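## Task

Pick up the wine glass standing on the table and hang it inverted on the rack so that its stem sits fully inside a free curl and the glass contacts only the wire. Glasses are fragile: the attempt fails if this glass is tossed or let fall farther than about a thumb's length, if any glass topples while no gripper holds it, or if it takes a blow as hard as such a fall. The glass already on the rack must still hang straight in its own curl at the end.

## Robot and tools

Robot: two 6-joint arms with parallel grippers, left_arm and right_arm. Calibrated bases in the scene frame: left_arm at (+0.008, +0.372, 0) m, no rotation; right_arm at (-0.006, -0.344, 0) m with a very slight yaw (quat_wxyz +1.000, 0, 0, +0.008). Scene frame: origin on the table surface halfway between the arms, +x pointing out over the table, +z up, left_arm on the +y side. The arm names do not match image left and right.

Row layout (shared by execute_actions and move): one flat list of 14 numbers, each in [-1, 1], covering both arms even when only one moves. Numbers 1-7 are left_arm, 8-14 are right_arm. Within each arm the order is: shoulder (joint2), elbow (joint3), wrist roll (joint6), wrist pitch (joint4), waist (joint1), wrist yaw (joint5), then gripper. The six joint numbers are offsets, not poses: they are added to the arm's Joint targets as reported at the start of the action (or of the move), never to the previous row, so sending the same offset twice moves twice. Scale: 1.0 equals 2.224 rad for shoulder, elbow and waist, and 8.485 rad for the three wrist joints. Stated joint ranges (rad): waist -2.618..3.054, shoulder 0..3.142, elbow 0..3.142, wrist pitch -1.571..1.571, wrist yaw -1.571..1.571, wrist roll -2.094..2.094; true ends may differ by up to 0.059 rad. An action that would push a joint more than 0.059 rad beyond its range is rejected for both arms. The gripper number is absolute: +1 fully open, -1 closed; to keep a gripper unchanged, resend its current command (0 is a real command, half open).

execute_actions(actions, cameras): actions is a list of actions; each action is a list of up to 15 rows, one row per 1/30 s step, the last row held if fewer than 15. An empty list just reports state and images. cameras picks images: omitted/null/["all"] for all, [] for none; names are cam_high (fixed, overhead), cam_left_wrist, cam_right_wrist, all 896x504.

move(target, speed, blend, opening_speed, blocking, cameras): target is one 14-number row or a list of up to 15 rows; every row is an offset from the same starting Joint targets. All joints travel together along joint-space paths (gripper tips trace curves), not avoiding obstacles or the other arm. speed is rad/s for the joint with the farthest to go, 0.01-12.57, default 0.5; one value or one per target. blend (rad) rounds corners at intermediate targets. opening_speed (per second on the -1..+1 scale, at least 0.2) ramps the grippers gradually. blocking=false returns early while the move continues. The result adds a move: line: done, off_target (resting more than 0.035 rad away), moving, held, or fault, plus limits=held if steps were withheld. done does not prove contact or grasp.

wait(seconds 0-10) lets the scene run holding the last commands. stop brakes a running move (needs room). zoom_image(camera, region [x0, y0, x1, y1] in pixels, top-left origin, at most 504x504) enlarges part of the latest image. read_manual(section "licences") gives only licence text. finished_scene(scene) ends the current scene, given its number; irreversible, the glass must stay hung without the robot.

Results: end_effector_position (m) and end_effector_quat_wxyz per arm in the scene frame; the point lies between the finger pads about 1 cm short of the tips, fingers point along gripper +z and open along y. Readings can be a few cm off, more at long reach. Joint positions (rad) and Joint velocities per arm follow the row's joint order and end with finger opening in metres (0.093 fully open) and its rate. Joint targets is the base for your next offsets. grip_measured is the motor on the -1..+1 scale: pads meet near -0.94, and each mm of object width adds about 0.0208; it may read up to 0.02 high. To grip, send a number well below the width reading and keep sending it; to release, send one well above. Joint torques are in N m, positive toward larger angles; numbers 1, 2 and 5 wrap at ±28. Lines to watch: "joint sent to its limit", "joint command not followed" (clearance check altered targets), MOTOR HOT (75 °C; at 90 °C the arm folds and stays idle, at 100 °C it collapses). Each step a joint target can lead its measured angle by at most 0.339 rad (big joints) or 2.2 rad (wrist); targets that would move the gripper over 200 mm are scaled back. If an arm is pushing against something, command targets back past its Joint positions.

Avoid: dropping or throwing the glass, fast contacts (hits scale with speed and with how far the target lies past contact), bumping the hanging glass so it swings off or falls, the two arms striking or squeezing each other, anything ending up off the table, and camera cables brushing the glass or rack (counts as touching). Holding loads or stretched poses heats motors. Loose objects may occasionally get nudged by outside pushes.

Each tool is called after "Call:" in YAML: its name, and indented under it one key for each argument.

## Session

Call:
execute_actions:
  actions: []

Scene clock: 0.00 s.
left_arm: end_effector_position=(+0.3949, +0.3914, +0.0679) grip_measured=+1.000 end_effector_quat_wxyz=(+0.553, -0.018, +0.831, +0.046) | right_arm: end_effector_position=(+0.3796, -0.3360, +0.0912) grip_measured=+1.000 end_effector_quat_wxyz=(+0.551, -0.005, +0.834, +0.033)
Joint names: [shoulder, elbow, wrist roll, wrist pitch, waist, wrist yaw]
Joint positions: left_arm=[1.625 0.355 0.026 0.875 0.015 -0.084 0.093] | right_arm=[1.484 0.388 0.024 0.692 -0.023 -0.067 0.093]
Joint velocities: within noise
Joint torques (N m): no reading
Heat: left arm: 34 °C; right arm: 37 °C.
Joint targets: left_arm=[1.615 0.364 0.027 0.885 0.015 -0.084] | right_arm=[1.478 0.396 0.024 0.694 -0.023 -0.067]
Tool commands: left_gripper/opening=+1.0 right_gripper/opening=+1.0

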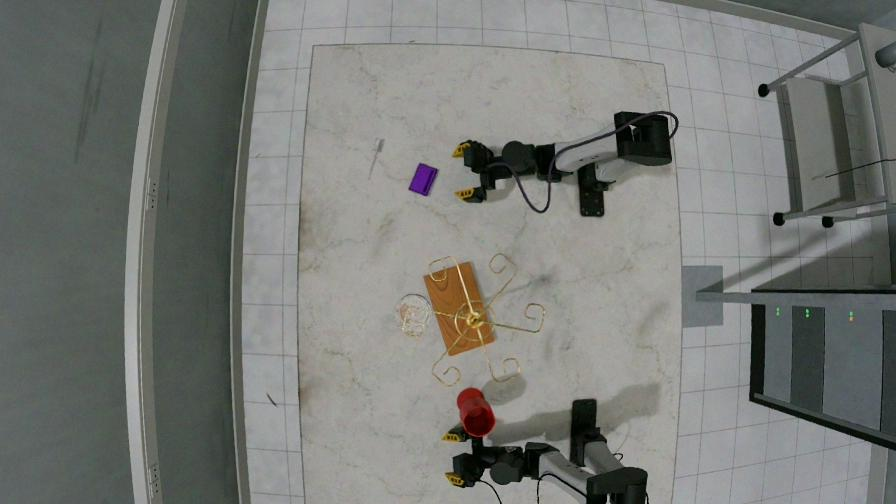

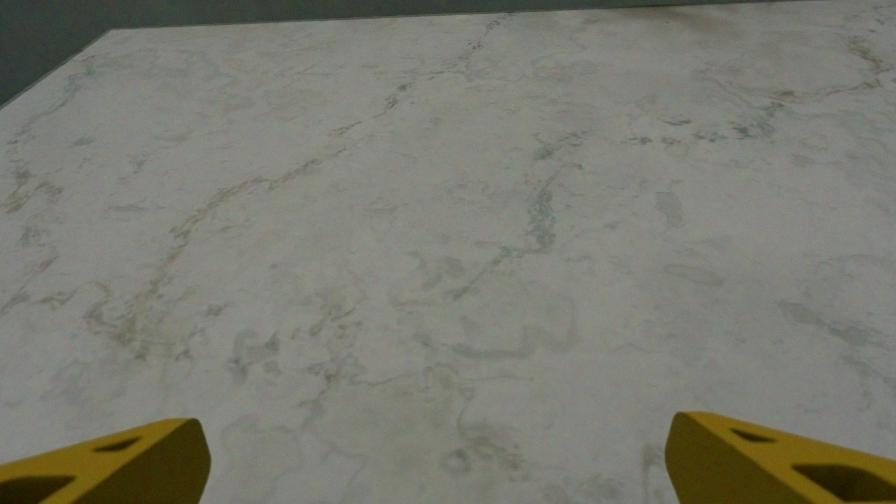

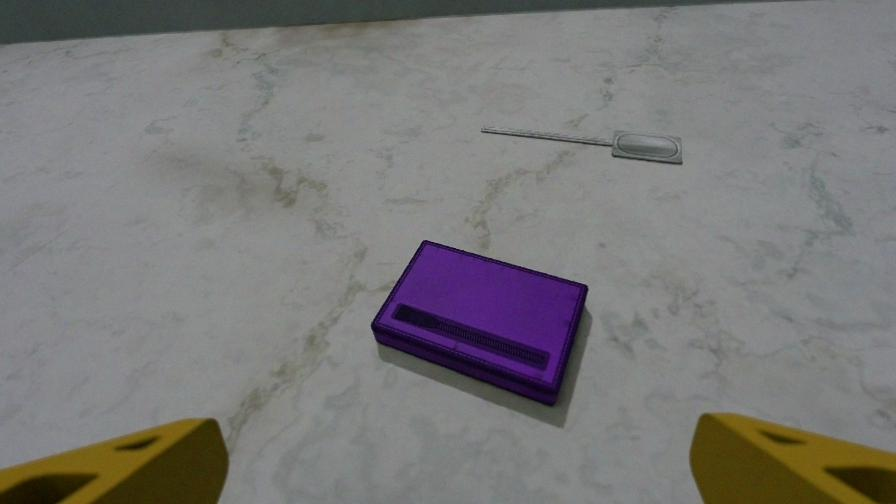

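Call:
zoom_image:
  camera: "cam_high"
  region: [370, 230, 590, 460]

Call:
zoom_image:
  camera: "cam_high"
  region: [380, 240, 480, 350]

Call:
zoom_image:
  camera: "cam_high"
  region: [400, 350, 560, 500]

Scaled by 2.191 from the camera's 896x504 image, which has a finer 1280x720 frame.

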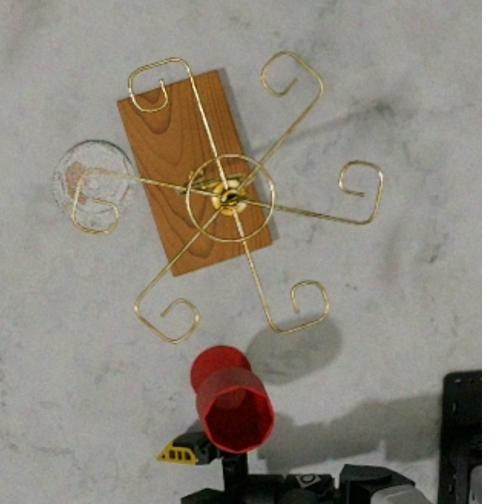

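Scaled by 4.582 from the camera's 896x504 image, which has a finer 1280x720 frame.

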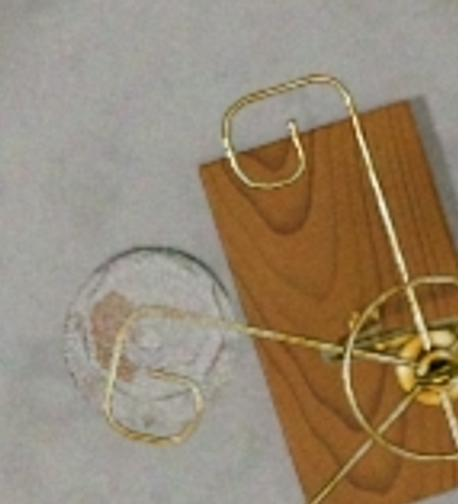

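Scaled by 3.150 from the camera's 896x504 image, which has a finer 1280x720 frame.

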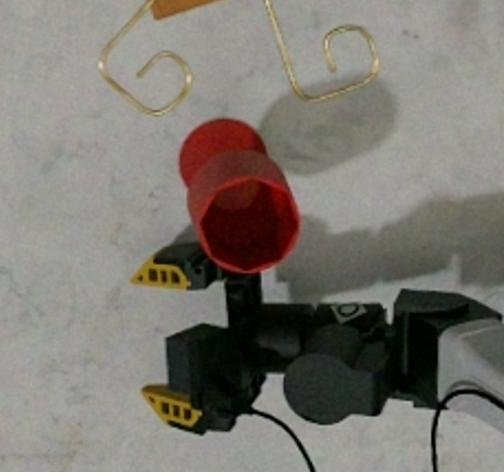

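Call:
move:
  target:
    - [0, 0.2410, 0, -0.0689, 0, 0, 1, -0.0621, 0.1277, -0.0014, -0.0270, 0.0052, -0.0817, 1]
    - [-0.0387, 0.3017, 0.1202, -0.1695, 0.2675, 0.1926, 1, -0.1263, 0.2536, -0.0028, -0.0539, 0.0103, -0.1630, 1]
  speed: 1.0
  blend: 0.15

Scene clock: 592.73 s.
left_arm: end_effector_position=(+0.3444, +0.4003, +0.2277) grip_measured=+1.000 end_effector_quat_wxyz=(+0.607, +0.305, +0.651, -0.339) | right_arm: end_effector_position=(+0.2678, -0.1752, +0.3477) grip_measured=+1.000 end_effector_quat_wxyz=(+0.519, -0.458, +0.541, +0.478)
Joint names: [shoulder, elbow, wrist roll, wrist pitch, waist, wrist yaw]
Joint positions: left_arm=[1.559 1.005 1.031 -0.55 0.607 1.533 0.093] | right_arm=[1.209 0.93 0.011 0.249 -0.008 -1.438 0.093]
Joint velocities: within noise
Joint torques (N m): left_arm=[-9.95 7.65 0.13 0.73 -0.13 0.67] | right_arm=[-5.04 8.83 -0.21 1.13 0.55 -0.33]
Heat: left arm: 52 °C; right arm: 43 °C.
Joint targets: left_arm=[1.529 1.035 1.046 -0.554 0.610 1.550] | right_arm=[1.197 0.960 0.000 0.237 0.000 -1.451]
move: done
camera_calibration:
cam_left_wrist: T_world_to_cam=[[-0.815245, -0.57559, 0.0638106, 0.497932], [-0.301213, 0.327339, -0.895611, 0.216818], [0.494618, -0.749363, -0.440237, 0.310482], [0, 0, 0, 1]] pos_world=[0.317675, 0.448296, 0.299097]
cam_right_wrist: T_world_to_cam=[[0.987655, -0.134548, -0.0802199, -0.258454], [-0.127958, -0.397545, -0.908617, 0.320672], [0.0903615, 0.907665, -0.409854, 0.355096], [0, 0, 0, 1]] pos_world=[0.264209, -0.229601, 0.416173]

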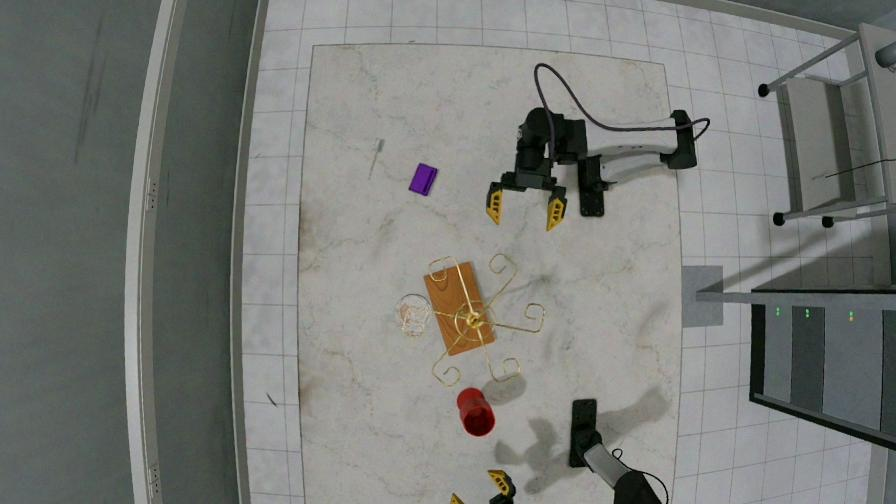

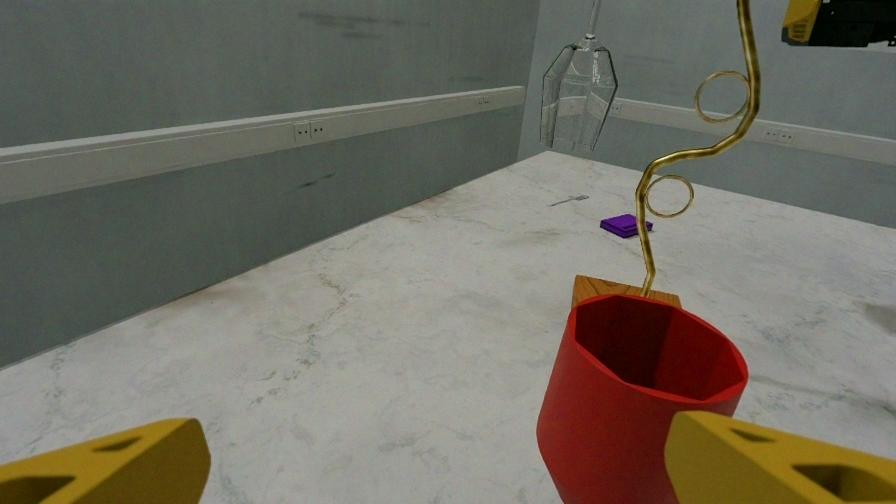

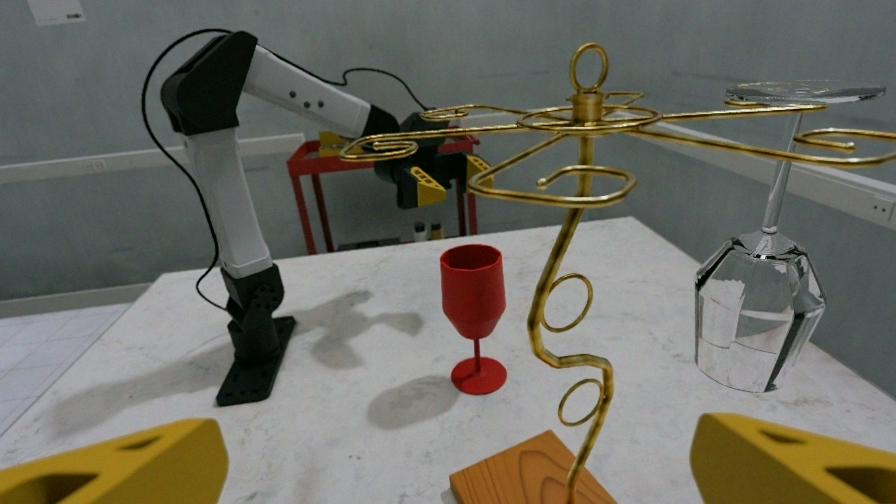

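Call:
zoom_image:
  camera: "cam_right_wrist"
  region: [330, 30, 700, 230]

Call:
zoom_image:
  camera: "cam_right_wrist"
  region: [420, 230, 540, 410]

Call:
zoom_image:
  camera: "cam_high"
  region: [425, 340, 535, 450]

Scaled by 1.362 from the camera's 896x504 image, which has a finer 1280x720 frame.

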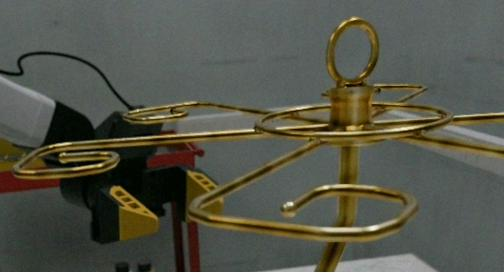

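Scaled by 2.800 from the camera's 896x504 image, which has a finer 1280x720 frame.

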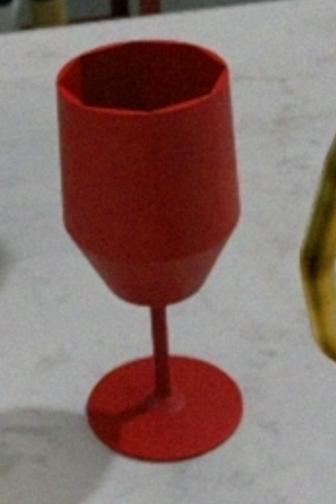

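Scaled by 4.582 from the camera's 896x504 image, which has a finer 1280x720 frame.

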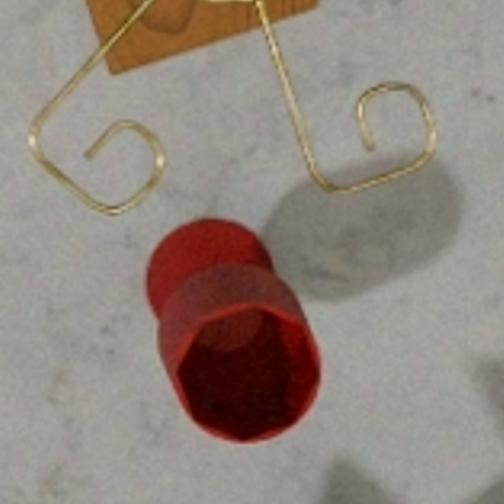

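Call:
zoom_image:
  camera: "cam_high"
  region: [540, 385, 620, 485]

Call:
zoom_image:
  camera: "cam_high"
  region: [560, 130, 640, 230]

Call:
zoom_image:
  camera: "cam_high"
  region: [395, 240, 555, 400]

Scaled by 5.040 from the camera's 896x504 image, which has a finer 1280x720 frame.

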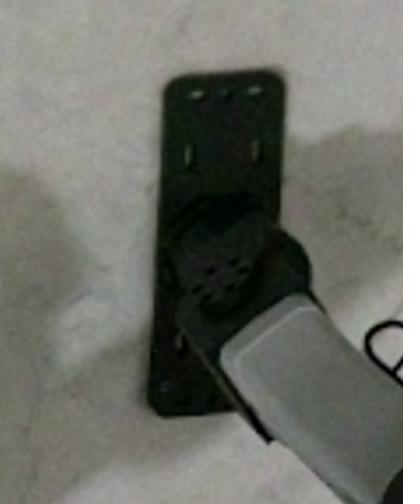

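Scaled by 5.040 from the camera's 896x504 image, which has a finer 1280x720 frame.

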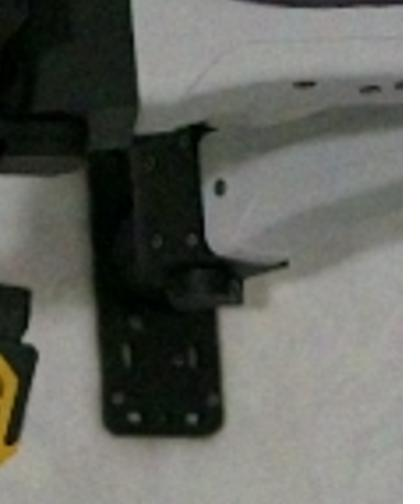

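Scaled by 3.150 from the camera's 896x504 image, which has a finer 1280x720 frame.

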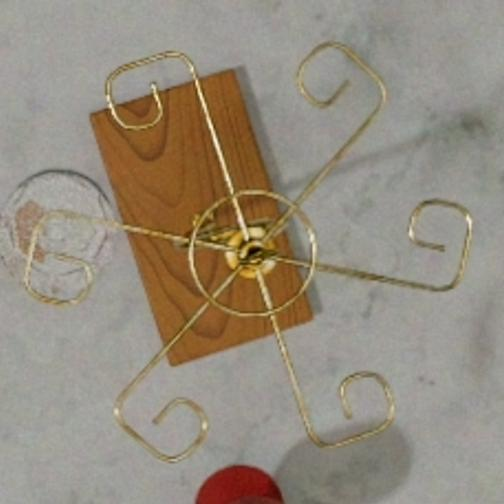

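Call:
move:
  target: [-0.0513, -0.2226, 0.0016, 0.0521, -0.0364, 0.0041, 1, 0, 0, 0, 0, 0, 0, 1]
  speed: 0.6

Scene clock: 904.30 s.
left_arm: end_effector_position=(+0.2864, +0.3404, +0.1584) grip_measured=+1.000 end_effector_quat_wxyz=(+0.617, +0.357, +0.611, -0.344) | right_arm: end_effector_position=(+0.2676, -0.1752, +0.3476) grip_measured=+1.000 end_effector_quat_wxyz=(+0.519, -0.458, +0.541, +0.478)
Joint names: [shoulder, elbow, wrist roll, wrist pitch, waist, wrist yaw]
Joint positions: left_arm=[1.439 0.546 1.044 -0.132 0.533 1.568 0.093] | right_arm=[1.209 0.93 0.011 0.248 -0.008 -1.44 0.093]
Joint velocities: within noise
Joint torques (N m): left_arm=[-7.24 3.97 0.12 1.06 -0.72 0.62] | right_arm=[-5.23 8.7 -0.21 1.11 0.68 -0.31]
Heat: left arm: 42 °C; right arm: 46 °C.
Joint targets: left_arm=[1.415 0.540 1.060 -0.111 0.529 1.585] | right_arm=[1.197 0.960 0.000 0.237 0.000 -1.451]
move: done
camera_calibration:
cam_left_wrist: T_world_to_cam=[[-0.865899, -0.499405, -0.0285251, 0.42381], [-0.183924, 0.370892, -0.910281, 0.110802], [0.465178, -0.782965, -0.413007, 0.279278], [0, 0, 0, 1]] pos_world=[0.257441, 0.389222, 0.228294]
cam_right_wrist: T_world_to_cam=[[0.987755, -0.133366, -0.0809552, -0.257808], [-0.128157, -0.397685, -0.908528, 0.320551], [0.088972, 0.907778, -0.409907, 0.355479], [0, 0, 0, 1]] pos_world=[0.264105, -0.229601, 0.416072]

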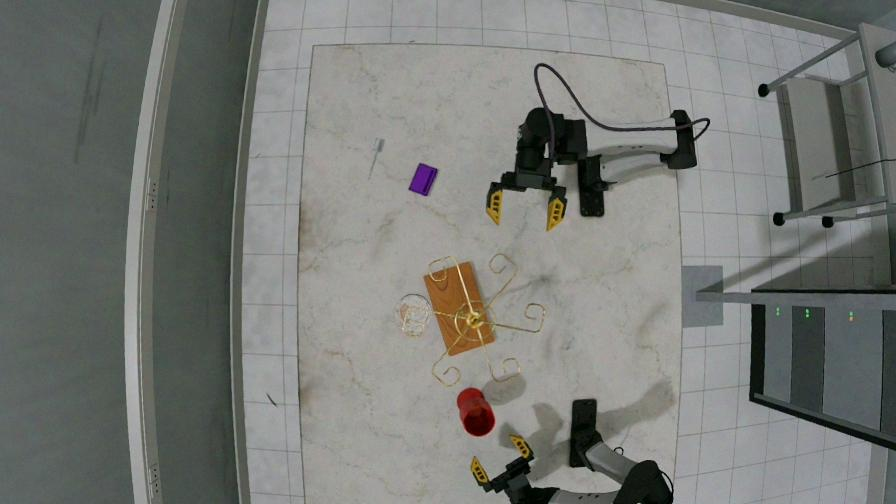

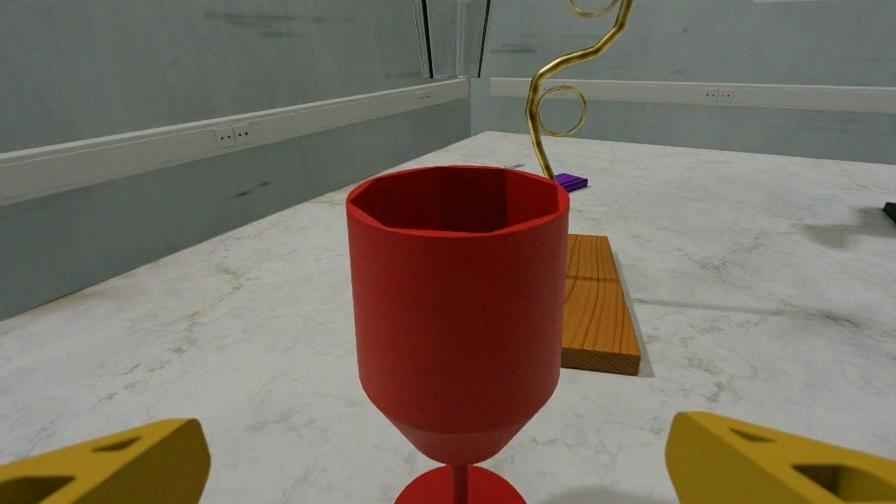

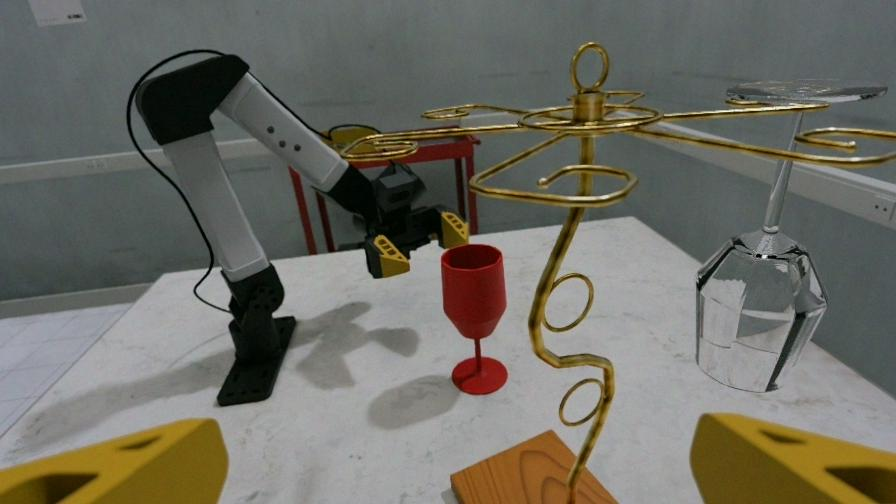

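Call:
move:
  target: [0.0895, 0.0719, 0, 0.0019, -0.0994, 0, 1, 0, 0, 0, 0, 0, 0, 1]
  speed: 0.3

Call:
zoom_image:
  camera: "cam_high"
  region: [425, 360, 555, 490]

Scene clock: 961.13 s.
left_arm: end_effector_position=(+0.3070, +0.2910, +0.1517) grip_measured=+1.000 end_effector_quat_wxyz=(+0.570, +0.415, +0.573, -0.417) | right_arm: end_effector_position=(+0.2676, -0.1752, +0.3476) grip_measured=+1.000 end_effector_quat_wxyz=(+0.519, -0.458, +0.541, +0.478)
Joint names: [shoulder, elbow, wrist roll, wrist pitch, waist, wrist yaw]
Joint positions: left_arm=[1.607 0.672 1.045 -0.115 0.312 1.57 0.093] | right_arm=[1.209 0.93 0.011 0.248 -0.008 -1.44 0.093]
Joint velocities: within noise
Joint torques (N m): left_arm=[-5.81 6.26 0.13 1 -0.77 0.59] | right_arm=[-5.09 8.65 -0.17 1.15 0.58 -0.29]
Heat: left arm: 41 °C; right arm: 47 °C.
Joint targets: left_arm=[1.614 0.700 1.060 -0.095 0.308 1.585] | right_arm=[1.197 0.960 0.000 0.237 0.000 -1.451]
move: done
camera_calibration:
cam_left_wrist: T_world_to_cam=[[-0.955091, -0.296268, -0.00520463, 0.381495], [-0.117482, 0.394739, -0.911251, 0.0995815], [0.272029, -0.869716, -0.411818, 0.312571], [0, 0, 0, 1]] pos_world=[0.291033, 0.345564, 0.221452]
cam_right_wrist: T_world_to_cam=[[0.987755, -0.133366, -0.0809552, -0.257808], [-0.128157, -0.397685, -0.908528, 0.320551], [0.088972, 0.907778, -0.409907, 0.355479], [0, 0, 0, 1]] pos_world=[0.264105, -0.229601, 0.416072]

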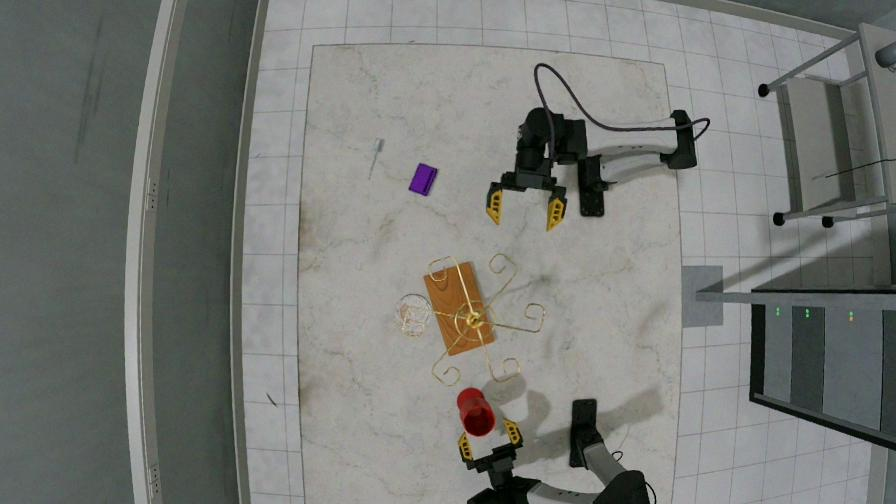

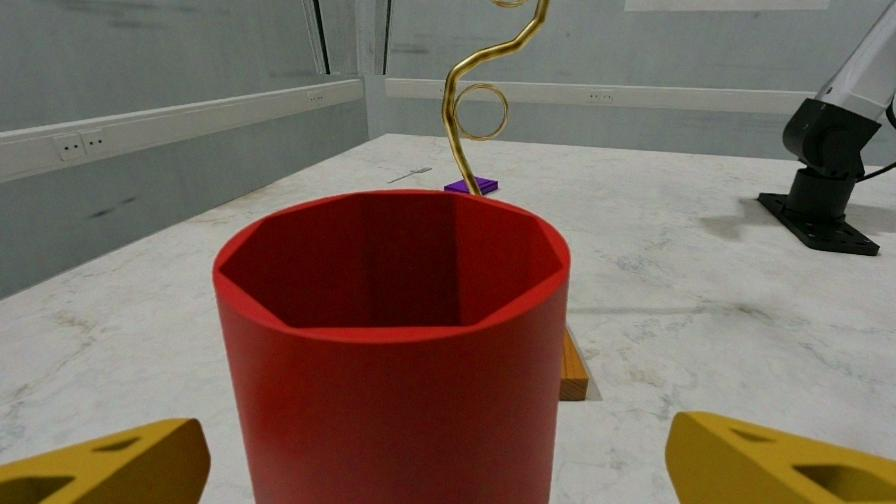

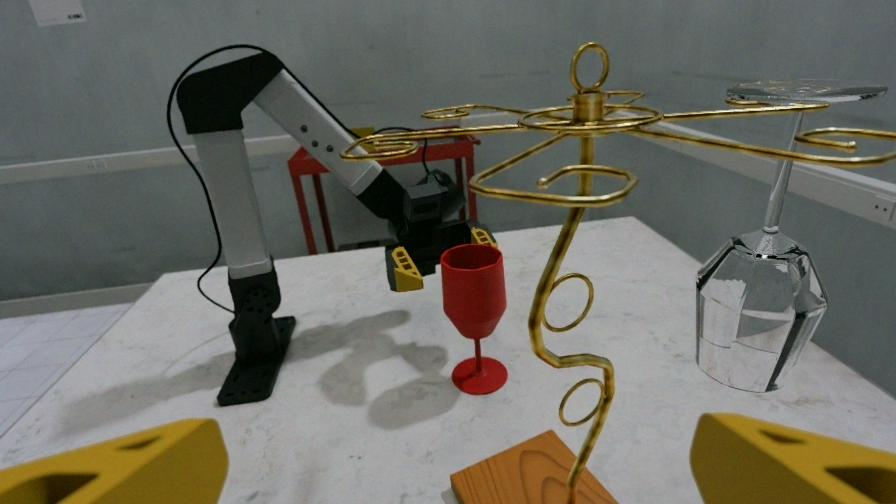

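Scaled by 3.877 from the camera's 896x504 image, which has a finer 1280x720 frame.

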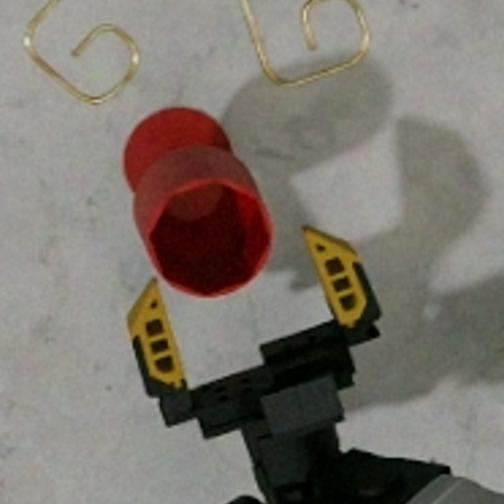

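Call:
move:
  target: [0.0175, 0.0160, 0, 0.0010, -0.0024, 0, 1, 0, 0, 0, 0, 0, 0, 1]
  speed: 0.2
  cameras: ["cam_left_wrist"]

Scene clock: 1006.67 s.
left_arm: end_effector_position=(+0.3164, +0.2933, +0.1510) grip_measured=+1.000 end_effector_quat_wxyz=(+0.571, +0.418, +0.571, -0.416) | right_arm: end_effector_position=(+0.2676, -0.1752, +0.3476) grip_measured=+1.000 end_effector_quat_wxyz=(+0.519, -0.458, +0.541, +0.478)
Joint names: [shoulder, elbow, wrist roll, wrist pitch, waist, wrist yaw]
Joint positions: left_arm=[1.644 0.708 1.045 -0.107 0.309 1.57 0.093] | right_arm=[1.209 0.93 0.011 0.248 -0.008 -1.44 0.093]
Joint velocities: within noise
Joint torques (N m): left_arm=[-6.11 6.19 0.16 1.01 -0.9 0.6] | right_arm=[-5.05 8.68 -0.24 1.13 0.42 -0.32]
Heat: left arm: 39 °C; right arm: 47 °C.
Joint targets: left_arm=[1.653 0.735 1.060 -0.087 0.303 1.585] | right_arm=[1.197 0.960 0.000 0.237 0.000 -1.451]
move: done
camera_calibration:
cam_left_wrist: T_world_to_cam=[[-0.955713, -0.294084, -0.0112956, 0.391606], [-0.111302, 0.396707, -0.911173, 0.0966], [0.272442, -0.869562, -0.41187, 0.311555], [0, 0, 0, 1]] pos_world=[0.300134, 0.34776, 0.220763]
Images, in order (width x height): cam_left_wrist 896x504.

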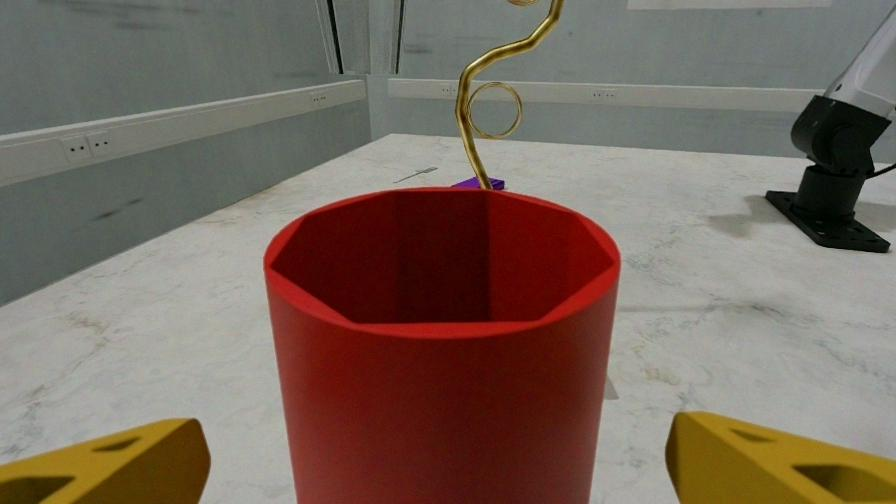

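Call:
move:
  target: [0.0291, 0.0309, 0, -0.0010, -0.0416, 0, 1, 0, 0, 0, 0, 0, 0, 1]
  speed: 0.15

Call:
zoom_image:
  camera: "cam_high"
  region: [425, 360, 555, 490]

Call:
zoom_image:
  camera: "cam_right_wrist"
  region: [370, 200, 550, 410]

Scene clock: 1023.10 s.
left_arm: end_effector_position=(+0.3250, +0.2681, +0.1502) grip_measured=+1.000 end_effector_quat_wxyz=(+0.552, +0.446, +0.549, -0.442) | right_arm: end_effector_position=(+0.2676, -0.1752, +0.3476) grip_measured=+1.000 end_effector_quat_wxyz=(+0.519, -0.458, +0.541, +0.478)
Joint names: [shoulder, elbow, wrist roll, wrist pitch, waist, wrist yaw]
Joint positions: left_arm=[1.709 0.777 1.045 -0.106 0.214 1.57 0.093] | right_arm=[1.209 0.93 0.011 0.248 -0.008 -1.44 0.093]
Joint velocities: within noise
Joint torques (N m): left_arm=[-6.72 6.35 0.1 0.89 -0.85 0.58] | right_arm=[-5.15 8.91 -0.18 1.13 0.58 -0.34]
Heat: left arm: 39 °C; right arm: 48 °C.
Joint targets: left_arm=[1.718 0.804 1.060 -0.095 0.210 1.585] | right_arm=[1.197 0.960 0.000 0.237 0.000 -1.450]
move: done
camera_calibration:
cam_left_wrist: T_world_to_cam=[[-0.979332, -0.201633, -0.0159065, 0.376001], [-0.0688641, 0.40635, -0.911119, 0.0904601], [0.190175, -0.891192, -0.411837, 0.319473], [0, 0, 0, 1]] pos_world=[0.313704, 0.323767, 0.219971]
cam_right_wrist: T_world_to_cam=[[0.987755, -0.133366, -0.0809552, -0.257808], [-0.128157, -0.397685, -0.908528, 0.320551], [0.088972, 0.907778, -0.409907, 0.355479], [0, 0, 0, 1]] pos_world=[0.264105, -0.229601, 0.416072]

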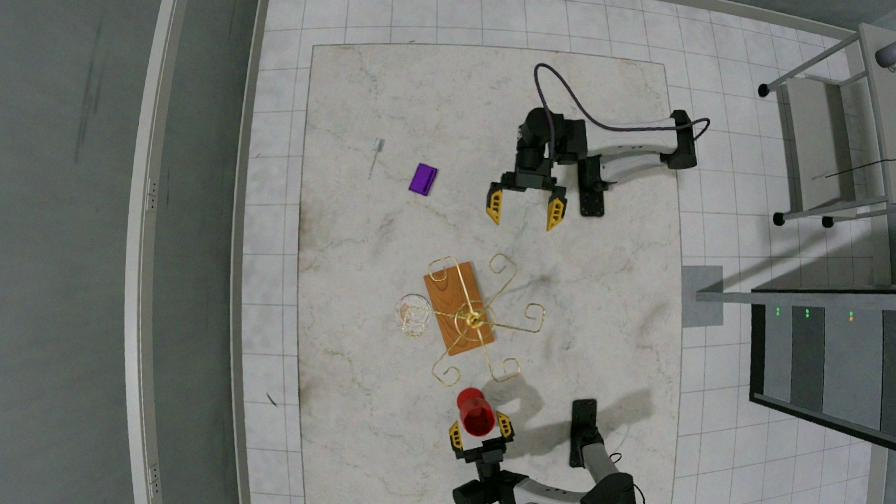

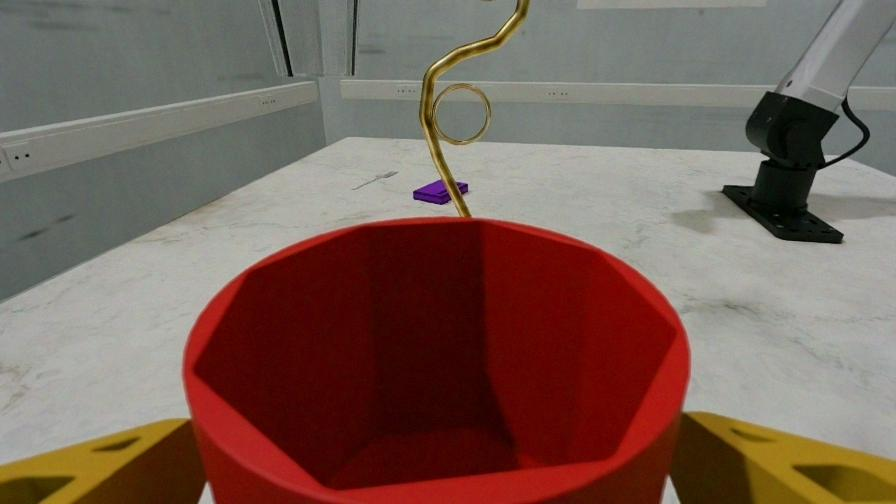

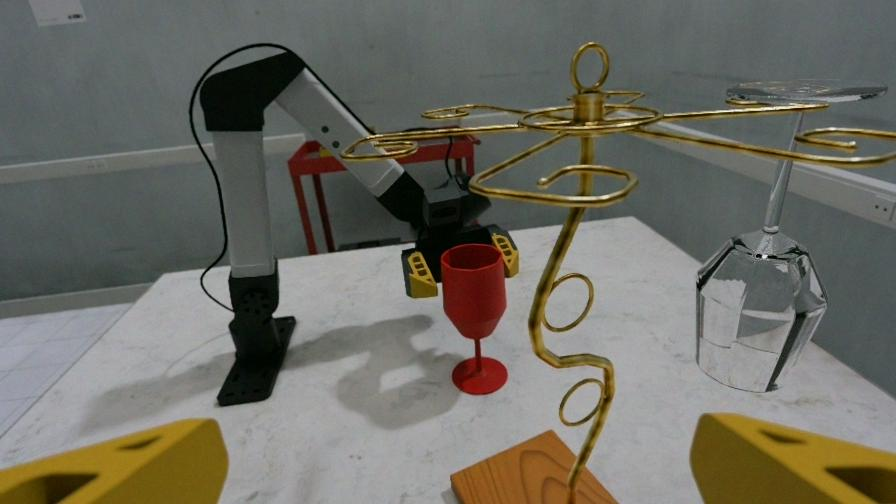

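Scaled by 3.877 from the camera's 896x504 image, which has a finer 1280x720 frame.

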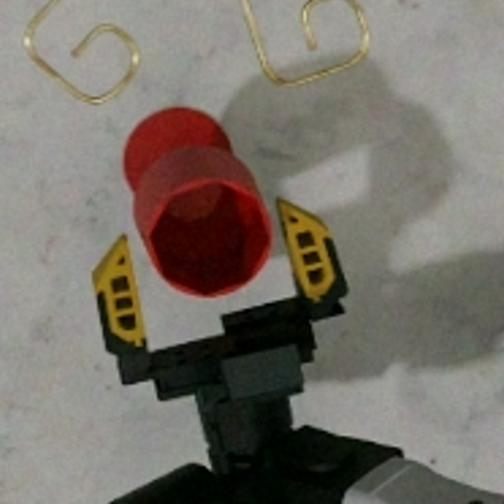

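Scaled by 2.400 from the camera's 896x504 image, which has a finer 1280x720 frame.

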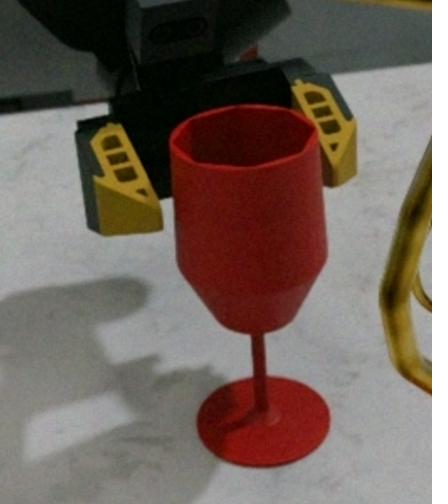

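Call:
move:
  target: [0.0063, 0.0072, 0, 0, -0.0088, 0, 1, 0, 0, 0, 0, 0, 0, 1]
  speed: 0.1
  cameras: ["cam_left_wrist", "cam_high"]

Call:
zoom_image:
  camera: "cam_high"
  region: [425, 360, 555, 490]

Scene clock: 1052.33 s.
left_arm: end_effector_position=(+0.3270, +0.2631, +0.1501) grip_measured=+1.000 end_effector_quat_wxyz=(+0.548, +0.451, +0.545, -0.446) | right_arm: end_effector_position=(+0.2676, -0.1752, +0.3476) grip_measured=+1.000 end_effector_quat_wxyz=(+0.519, -0.458, +0.541, +0.478)
Joint names: [shoulder, elbow, wrist roll, wrist pitch, waist, wrist yaw]
Joint positions: left_arm=[1.723 0.793 1.045 -0.106 0.196 1.57 0.093] | right_arm=[1.209 0.93 0.011 0.248 -0.008 -1.44 0.093]
Joint velocities: within noise
Joint torques (N m): left_arm=[-6.72 6.12 0.16 0.92 -0.7 0.58] | right_arm=[-5.03 8.8 -0.22 1.1 0.36 -0.32]
Heat: left arm: 39 °C; right arm: 48 °C.
Joint targets: left_arm=[1.732 0.820 1.060 -0.095 0.191 1.585] | right_arm=[1.197 0.960 0.000 0.237 0.000 -1.450]
move: done
camera_calibration:
cam_left_wrist: T_world_to_cam=[[-0.982823, -0.183691, -0.017779, 0.373652], [-0.059747, 0.407854, -0.91109, 0.0891642], [0.17461, -0.894378, -0.411824, 0.320514], [0, 0, 0, 1]] pos_world=[0.316596, 0.318931, 0.219875]
Images, in order (width x height): cam_high 896x504, cam_left_wrist 896x504.

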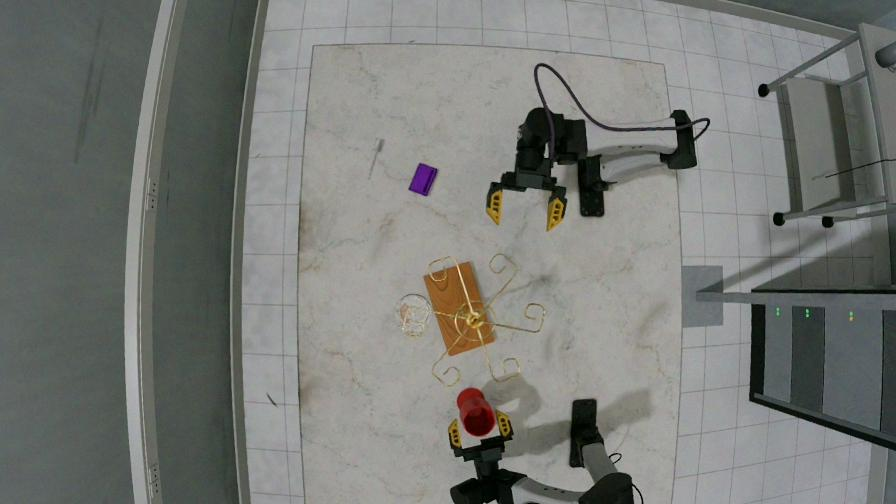

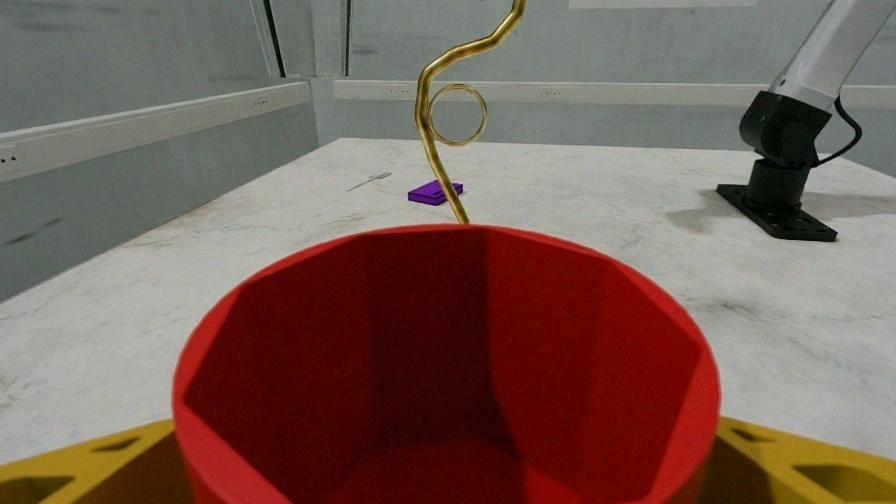

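Scaled by 3.877 from the camera's 896x504 image, which has a finer 1280x720 frame.

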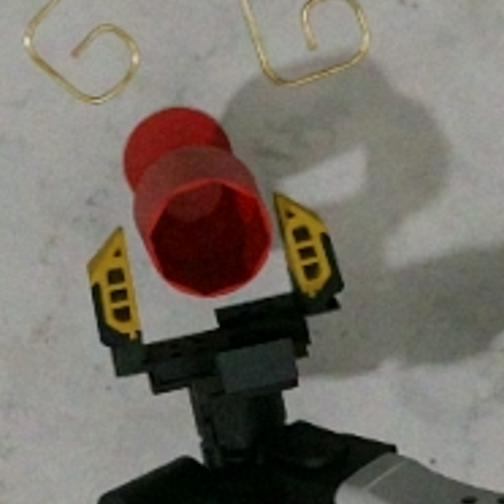

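Call:
move:
  target: [0, 0, 0, 0, 0, 0, 0.42, 0, 0, 0, 0, 0, 0, 1]
  opening_speed: 0.3
  cameras: ["cam_left_wrist", "cam_right_wrist"]

Call:
zoom_image:
  camera: "cam_right_wrist"
  region: [370, 200, 550, 410]

Scene clock: 1069.23 s.
left_arm: end_effector_position=(+0.3271, +0.2631, +0.1502) grip_measured=+0.531 end_effector_quat_wxyz=(+0.548, +0.451, +0.545, -0.446) | right_arm: end_effector_position=(+0.2676, -0.1752, +0.3476) grip_measured=+1.000 end_effector_quat_wxyz=(+0.519, -0.458, +0.541, +0.478)
Joint names: [shoulder, elbow, wrist roll, wrist pitch, waist, wrist yaw]
Joint positions: left_arm=[1.723 0.793 1.045 -0.106 0.196 1.57 0.071] | right_arm=[1.209 0.93 0.011 0.248 -0.008 -1.44 0.093]
Joint velocities: within noise
Joint torques (N m): left_arm=[-6.65 6.37 0.14 0.92 -1.02 0.57] | right_arm=[-5.15 8.77 -0.22 1.11 0.55 -0.32]
Heat: left arm: 39 °C; right arm: 48 °C.
Joint targets: left_arm=[1.732 0.820 1.060 -0.095 0.191 1.585] | right_arm=[1.197 0.960 0.000 0.237 0.000 -1.450]
move: done
camera_calibration:
cam_left_wrist: T_world_to_cam=[[-0.982853, -0.183494, -0.0181851, 0.37379], [-0.0592474, 0.407652, -0.911213, 0.0892868], [0.174616, -0.894511, -0.411534, 0.320555], [0, 0, 0, 1]] pos_world=[0.316696, 0.31893, 0.220076]
cam_right_wrist: T_world_to_cam=[[0.987755, -0.133366, -0.0809552, -0.257808], [-0.128157, -0.397685, -0.908528, 0.320551], [0.088972, 0.907778, -0.409907, 0.355479], [0, 0, 0, 1]] pos_world=[0.264105, -0.229601, 0.416072]
Images, in order (width x height): cam_left_wrist 896x504, cam_right_wrist 896x504.

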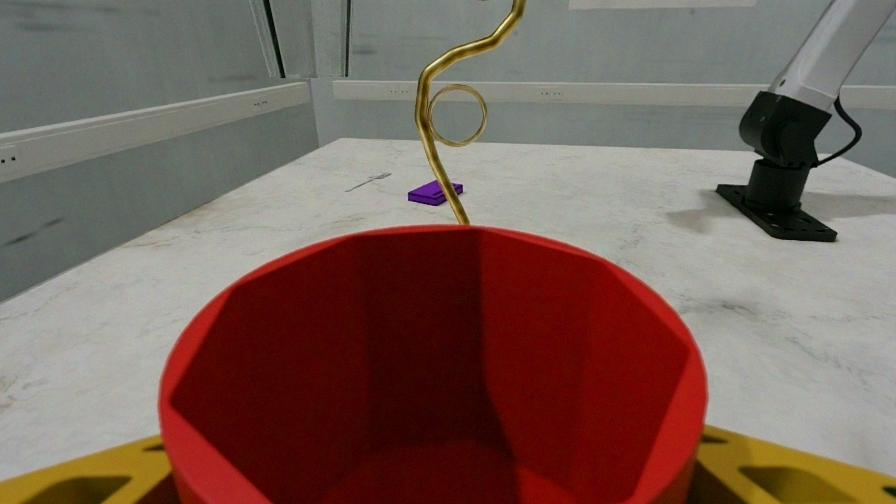

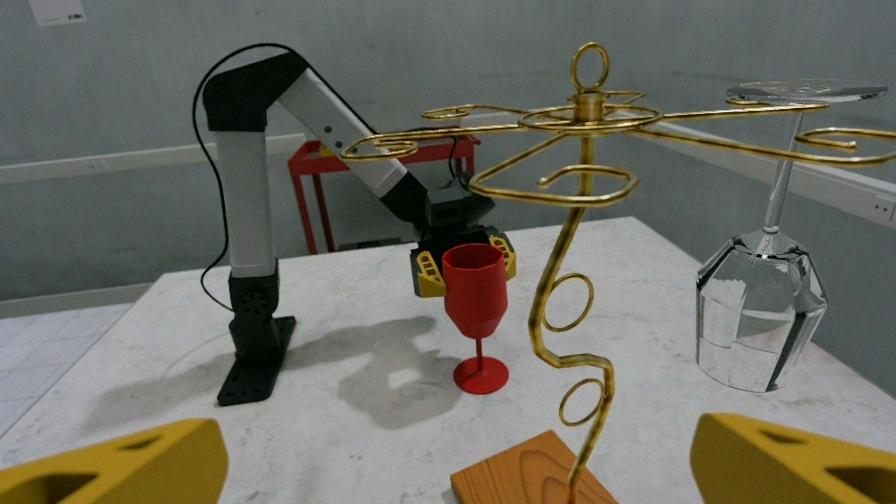

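Scaled by 2.400 from the camera's 896x504 image, which has a finer 1280x720 frame.

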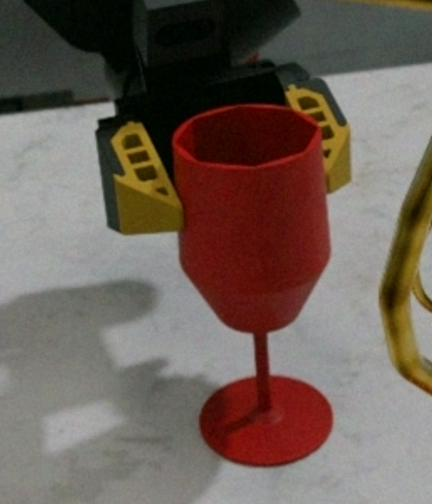

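Call:
move:
  target:
    - [-0.0618, 0.0587, 0, -0.0329, 0, 0, 0.42, 0, 0, 0, 0, 0, 0, 1]
    - [-0.0933, 0.1403, 0, -0.0625, 0, 0, 0.42, 0, 0, 0, 0, 0, 0, 1]
  speed: 0.25
  blend: 0.05

Call:
zoom_image:
  camera: "cam_right_wrist"
  region: [370, 100, 570, 330]

Scene clock: 1185.13 s.
left_arm: end_effector_position=(+0.3321, +0.2641, +0.2582) grip_measured=+0.518 end_effector_quat_wxyz=(+0.539, +0.440, +0.554, -0.458) | right_arm: end_effector_position=(+0.2676, -0.1752, +0.3476) grip_measured=+1.000 end_effector_quat_wxyz=(+0.519, -0.458, +0.541, +0.478)
Joint names: [shoulder, elbow, wrist roll, wrist pitch, waist, wrist yaw]
Joint positions: left_arm=[1.556 1.1 1.047 -0.624 0.196 1.57 0.07] | right_arm=[1.209 0.93 0.011 0.248 -0.008 -1.44 0.093]
Joint velocities: within noise
Joint torques (N m): left_arm=[-10.14 7.42 0.04 0.81 -0.91 0.59] | right_arm=[-5.19 8.84 -0.23 1.12 0.64 -0.32]
Heat: left arm: 39 °C; right arm: 49 °C.
Joint targets: left_arm=[1.524 1.132 1.060 -0.625 0.191 1.585] | right_arm=[1.197 0.960 0.000 0.237 0.000 -1.450]
move: done
camera_calibration:
cam_left_wrist: T_world_to_cam=[[-0.982747, -0.183465, 0.0234122, 0.370108], [-0.0964494, 0.400351, -0.911272, 0.201878], [0.157814, -0.897808, -0.411139, 0.371402], [0, 0, 0, 1]] pos_world=[0.324581, 0.320527, 0.327999]
cam_right_wrist: T_world_to_cam=[[0.987755, -0.133366, -0.0809552, -0.257808], [-0.128157, -0.397685, -0.908528, 0.320551], [0.088972, 0.907778, -0.409907, 0.355479], [0, 0, 0, 1]] pos_world=[0.264105, -0.229601, 0.416072]

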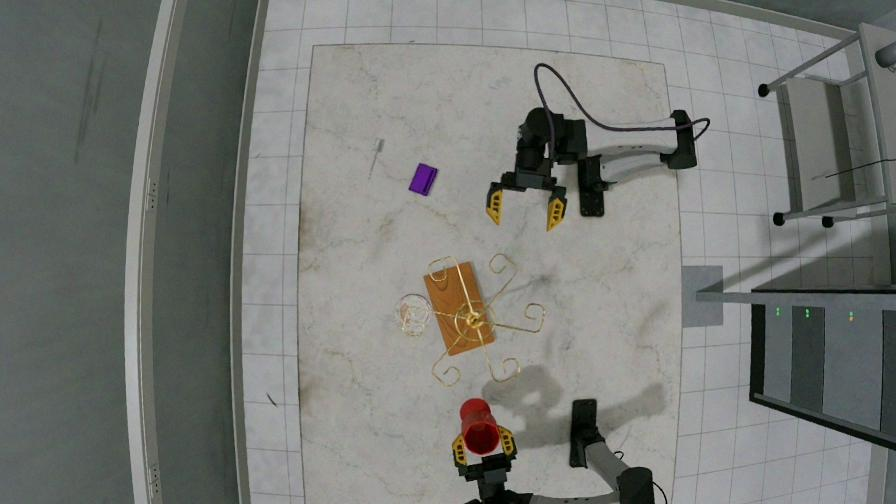

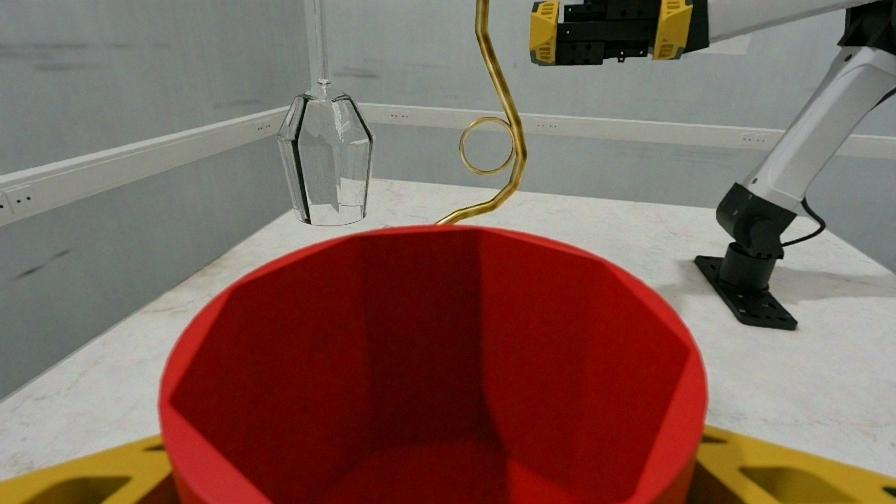

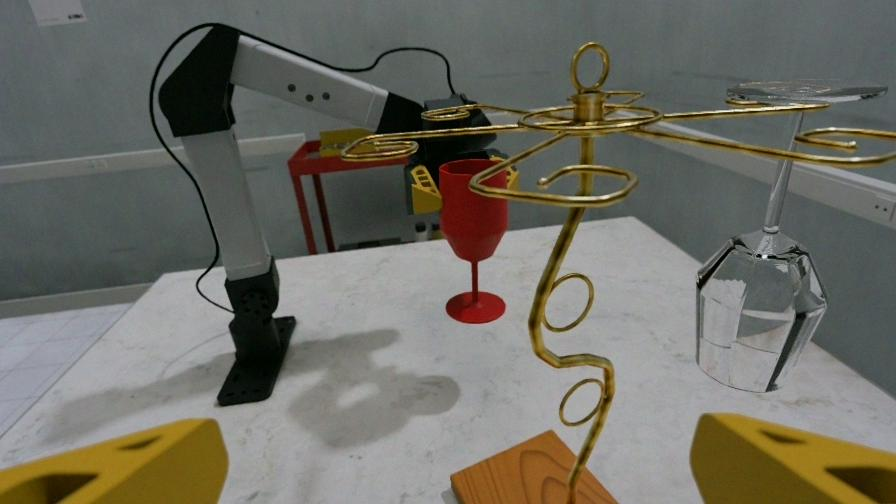

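Scaled by 2.191 from the camera's 896x504 image, which has a finer 1280x720 frame.

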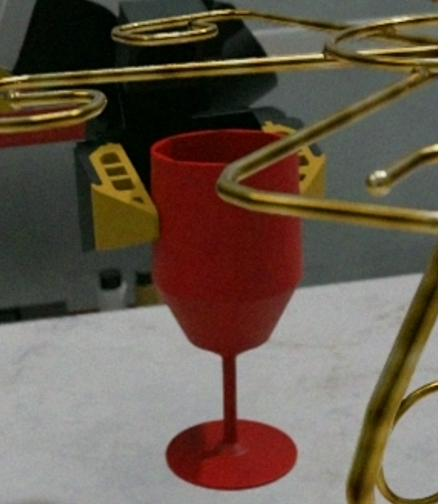

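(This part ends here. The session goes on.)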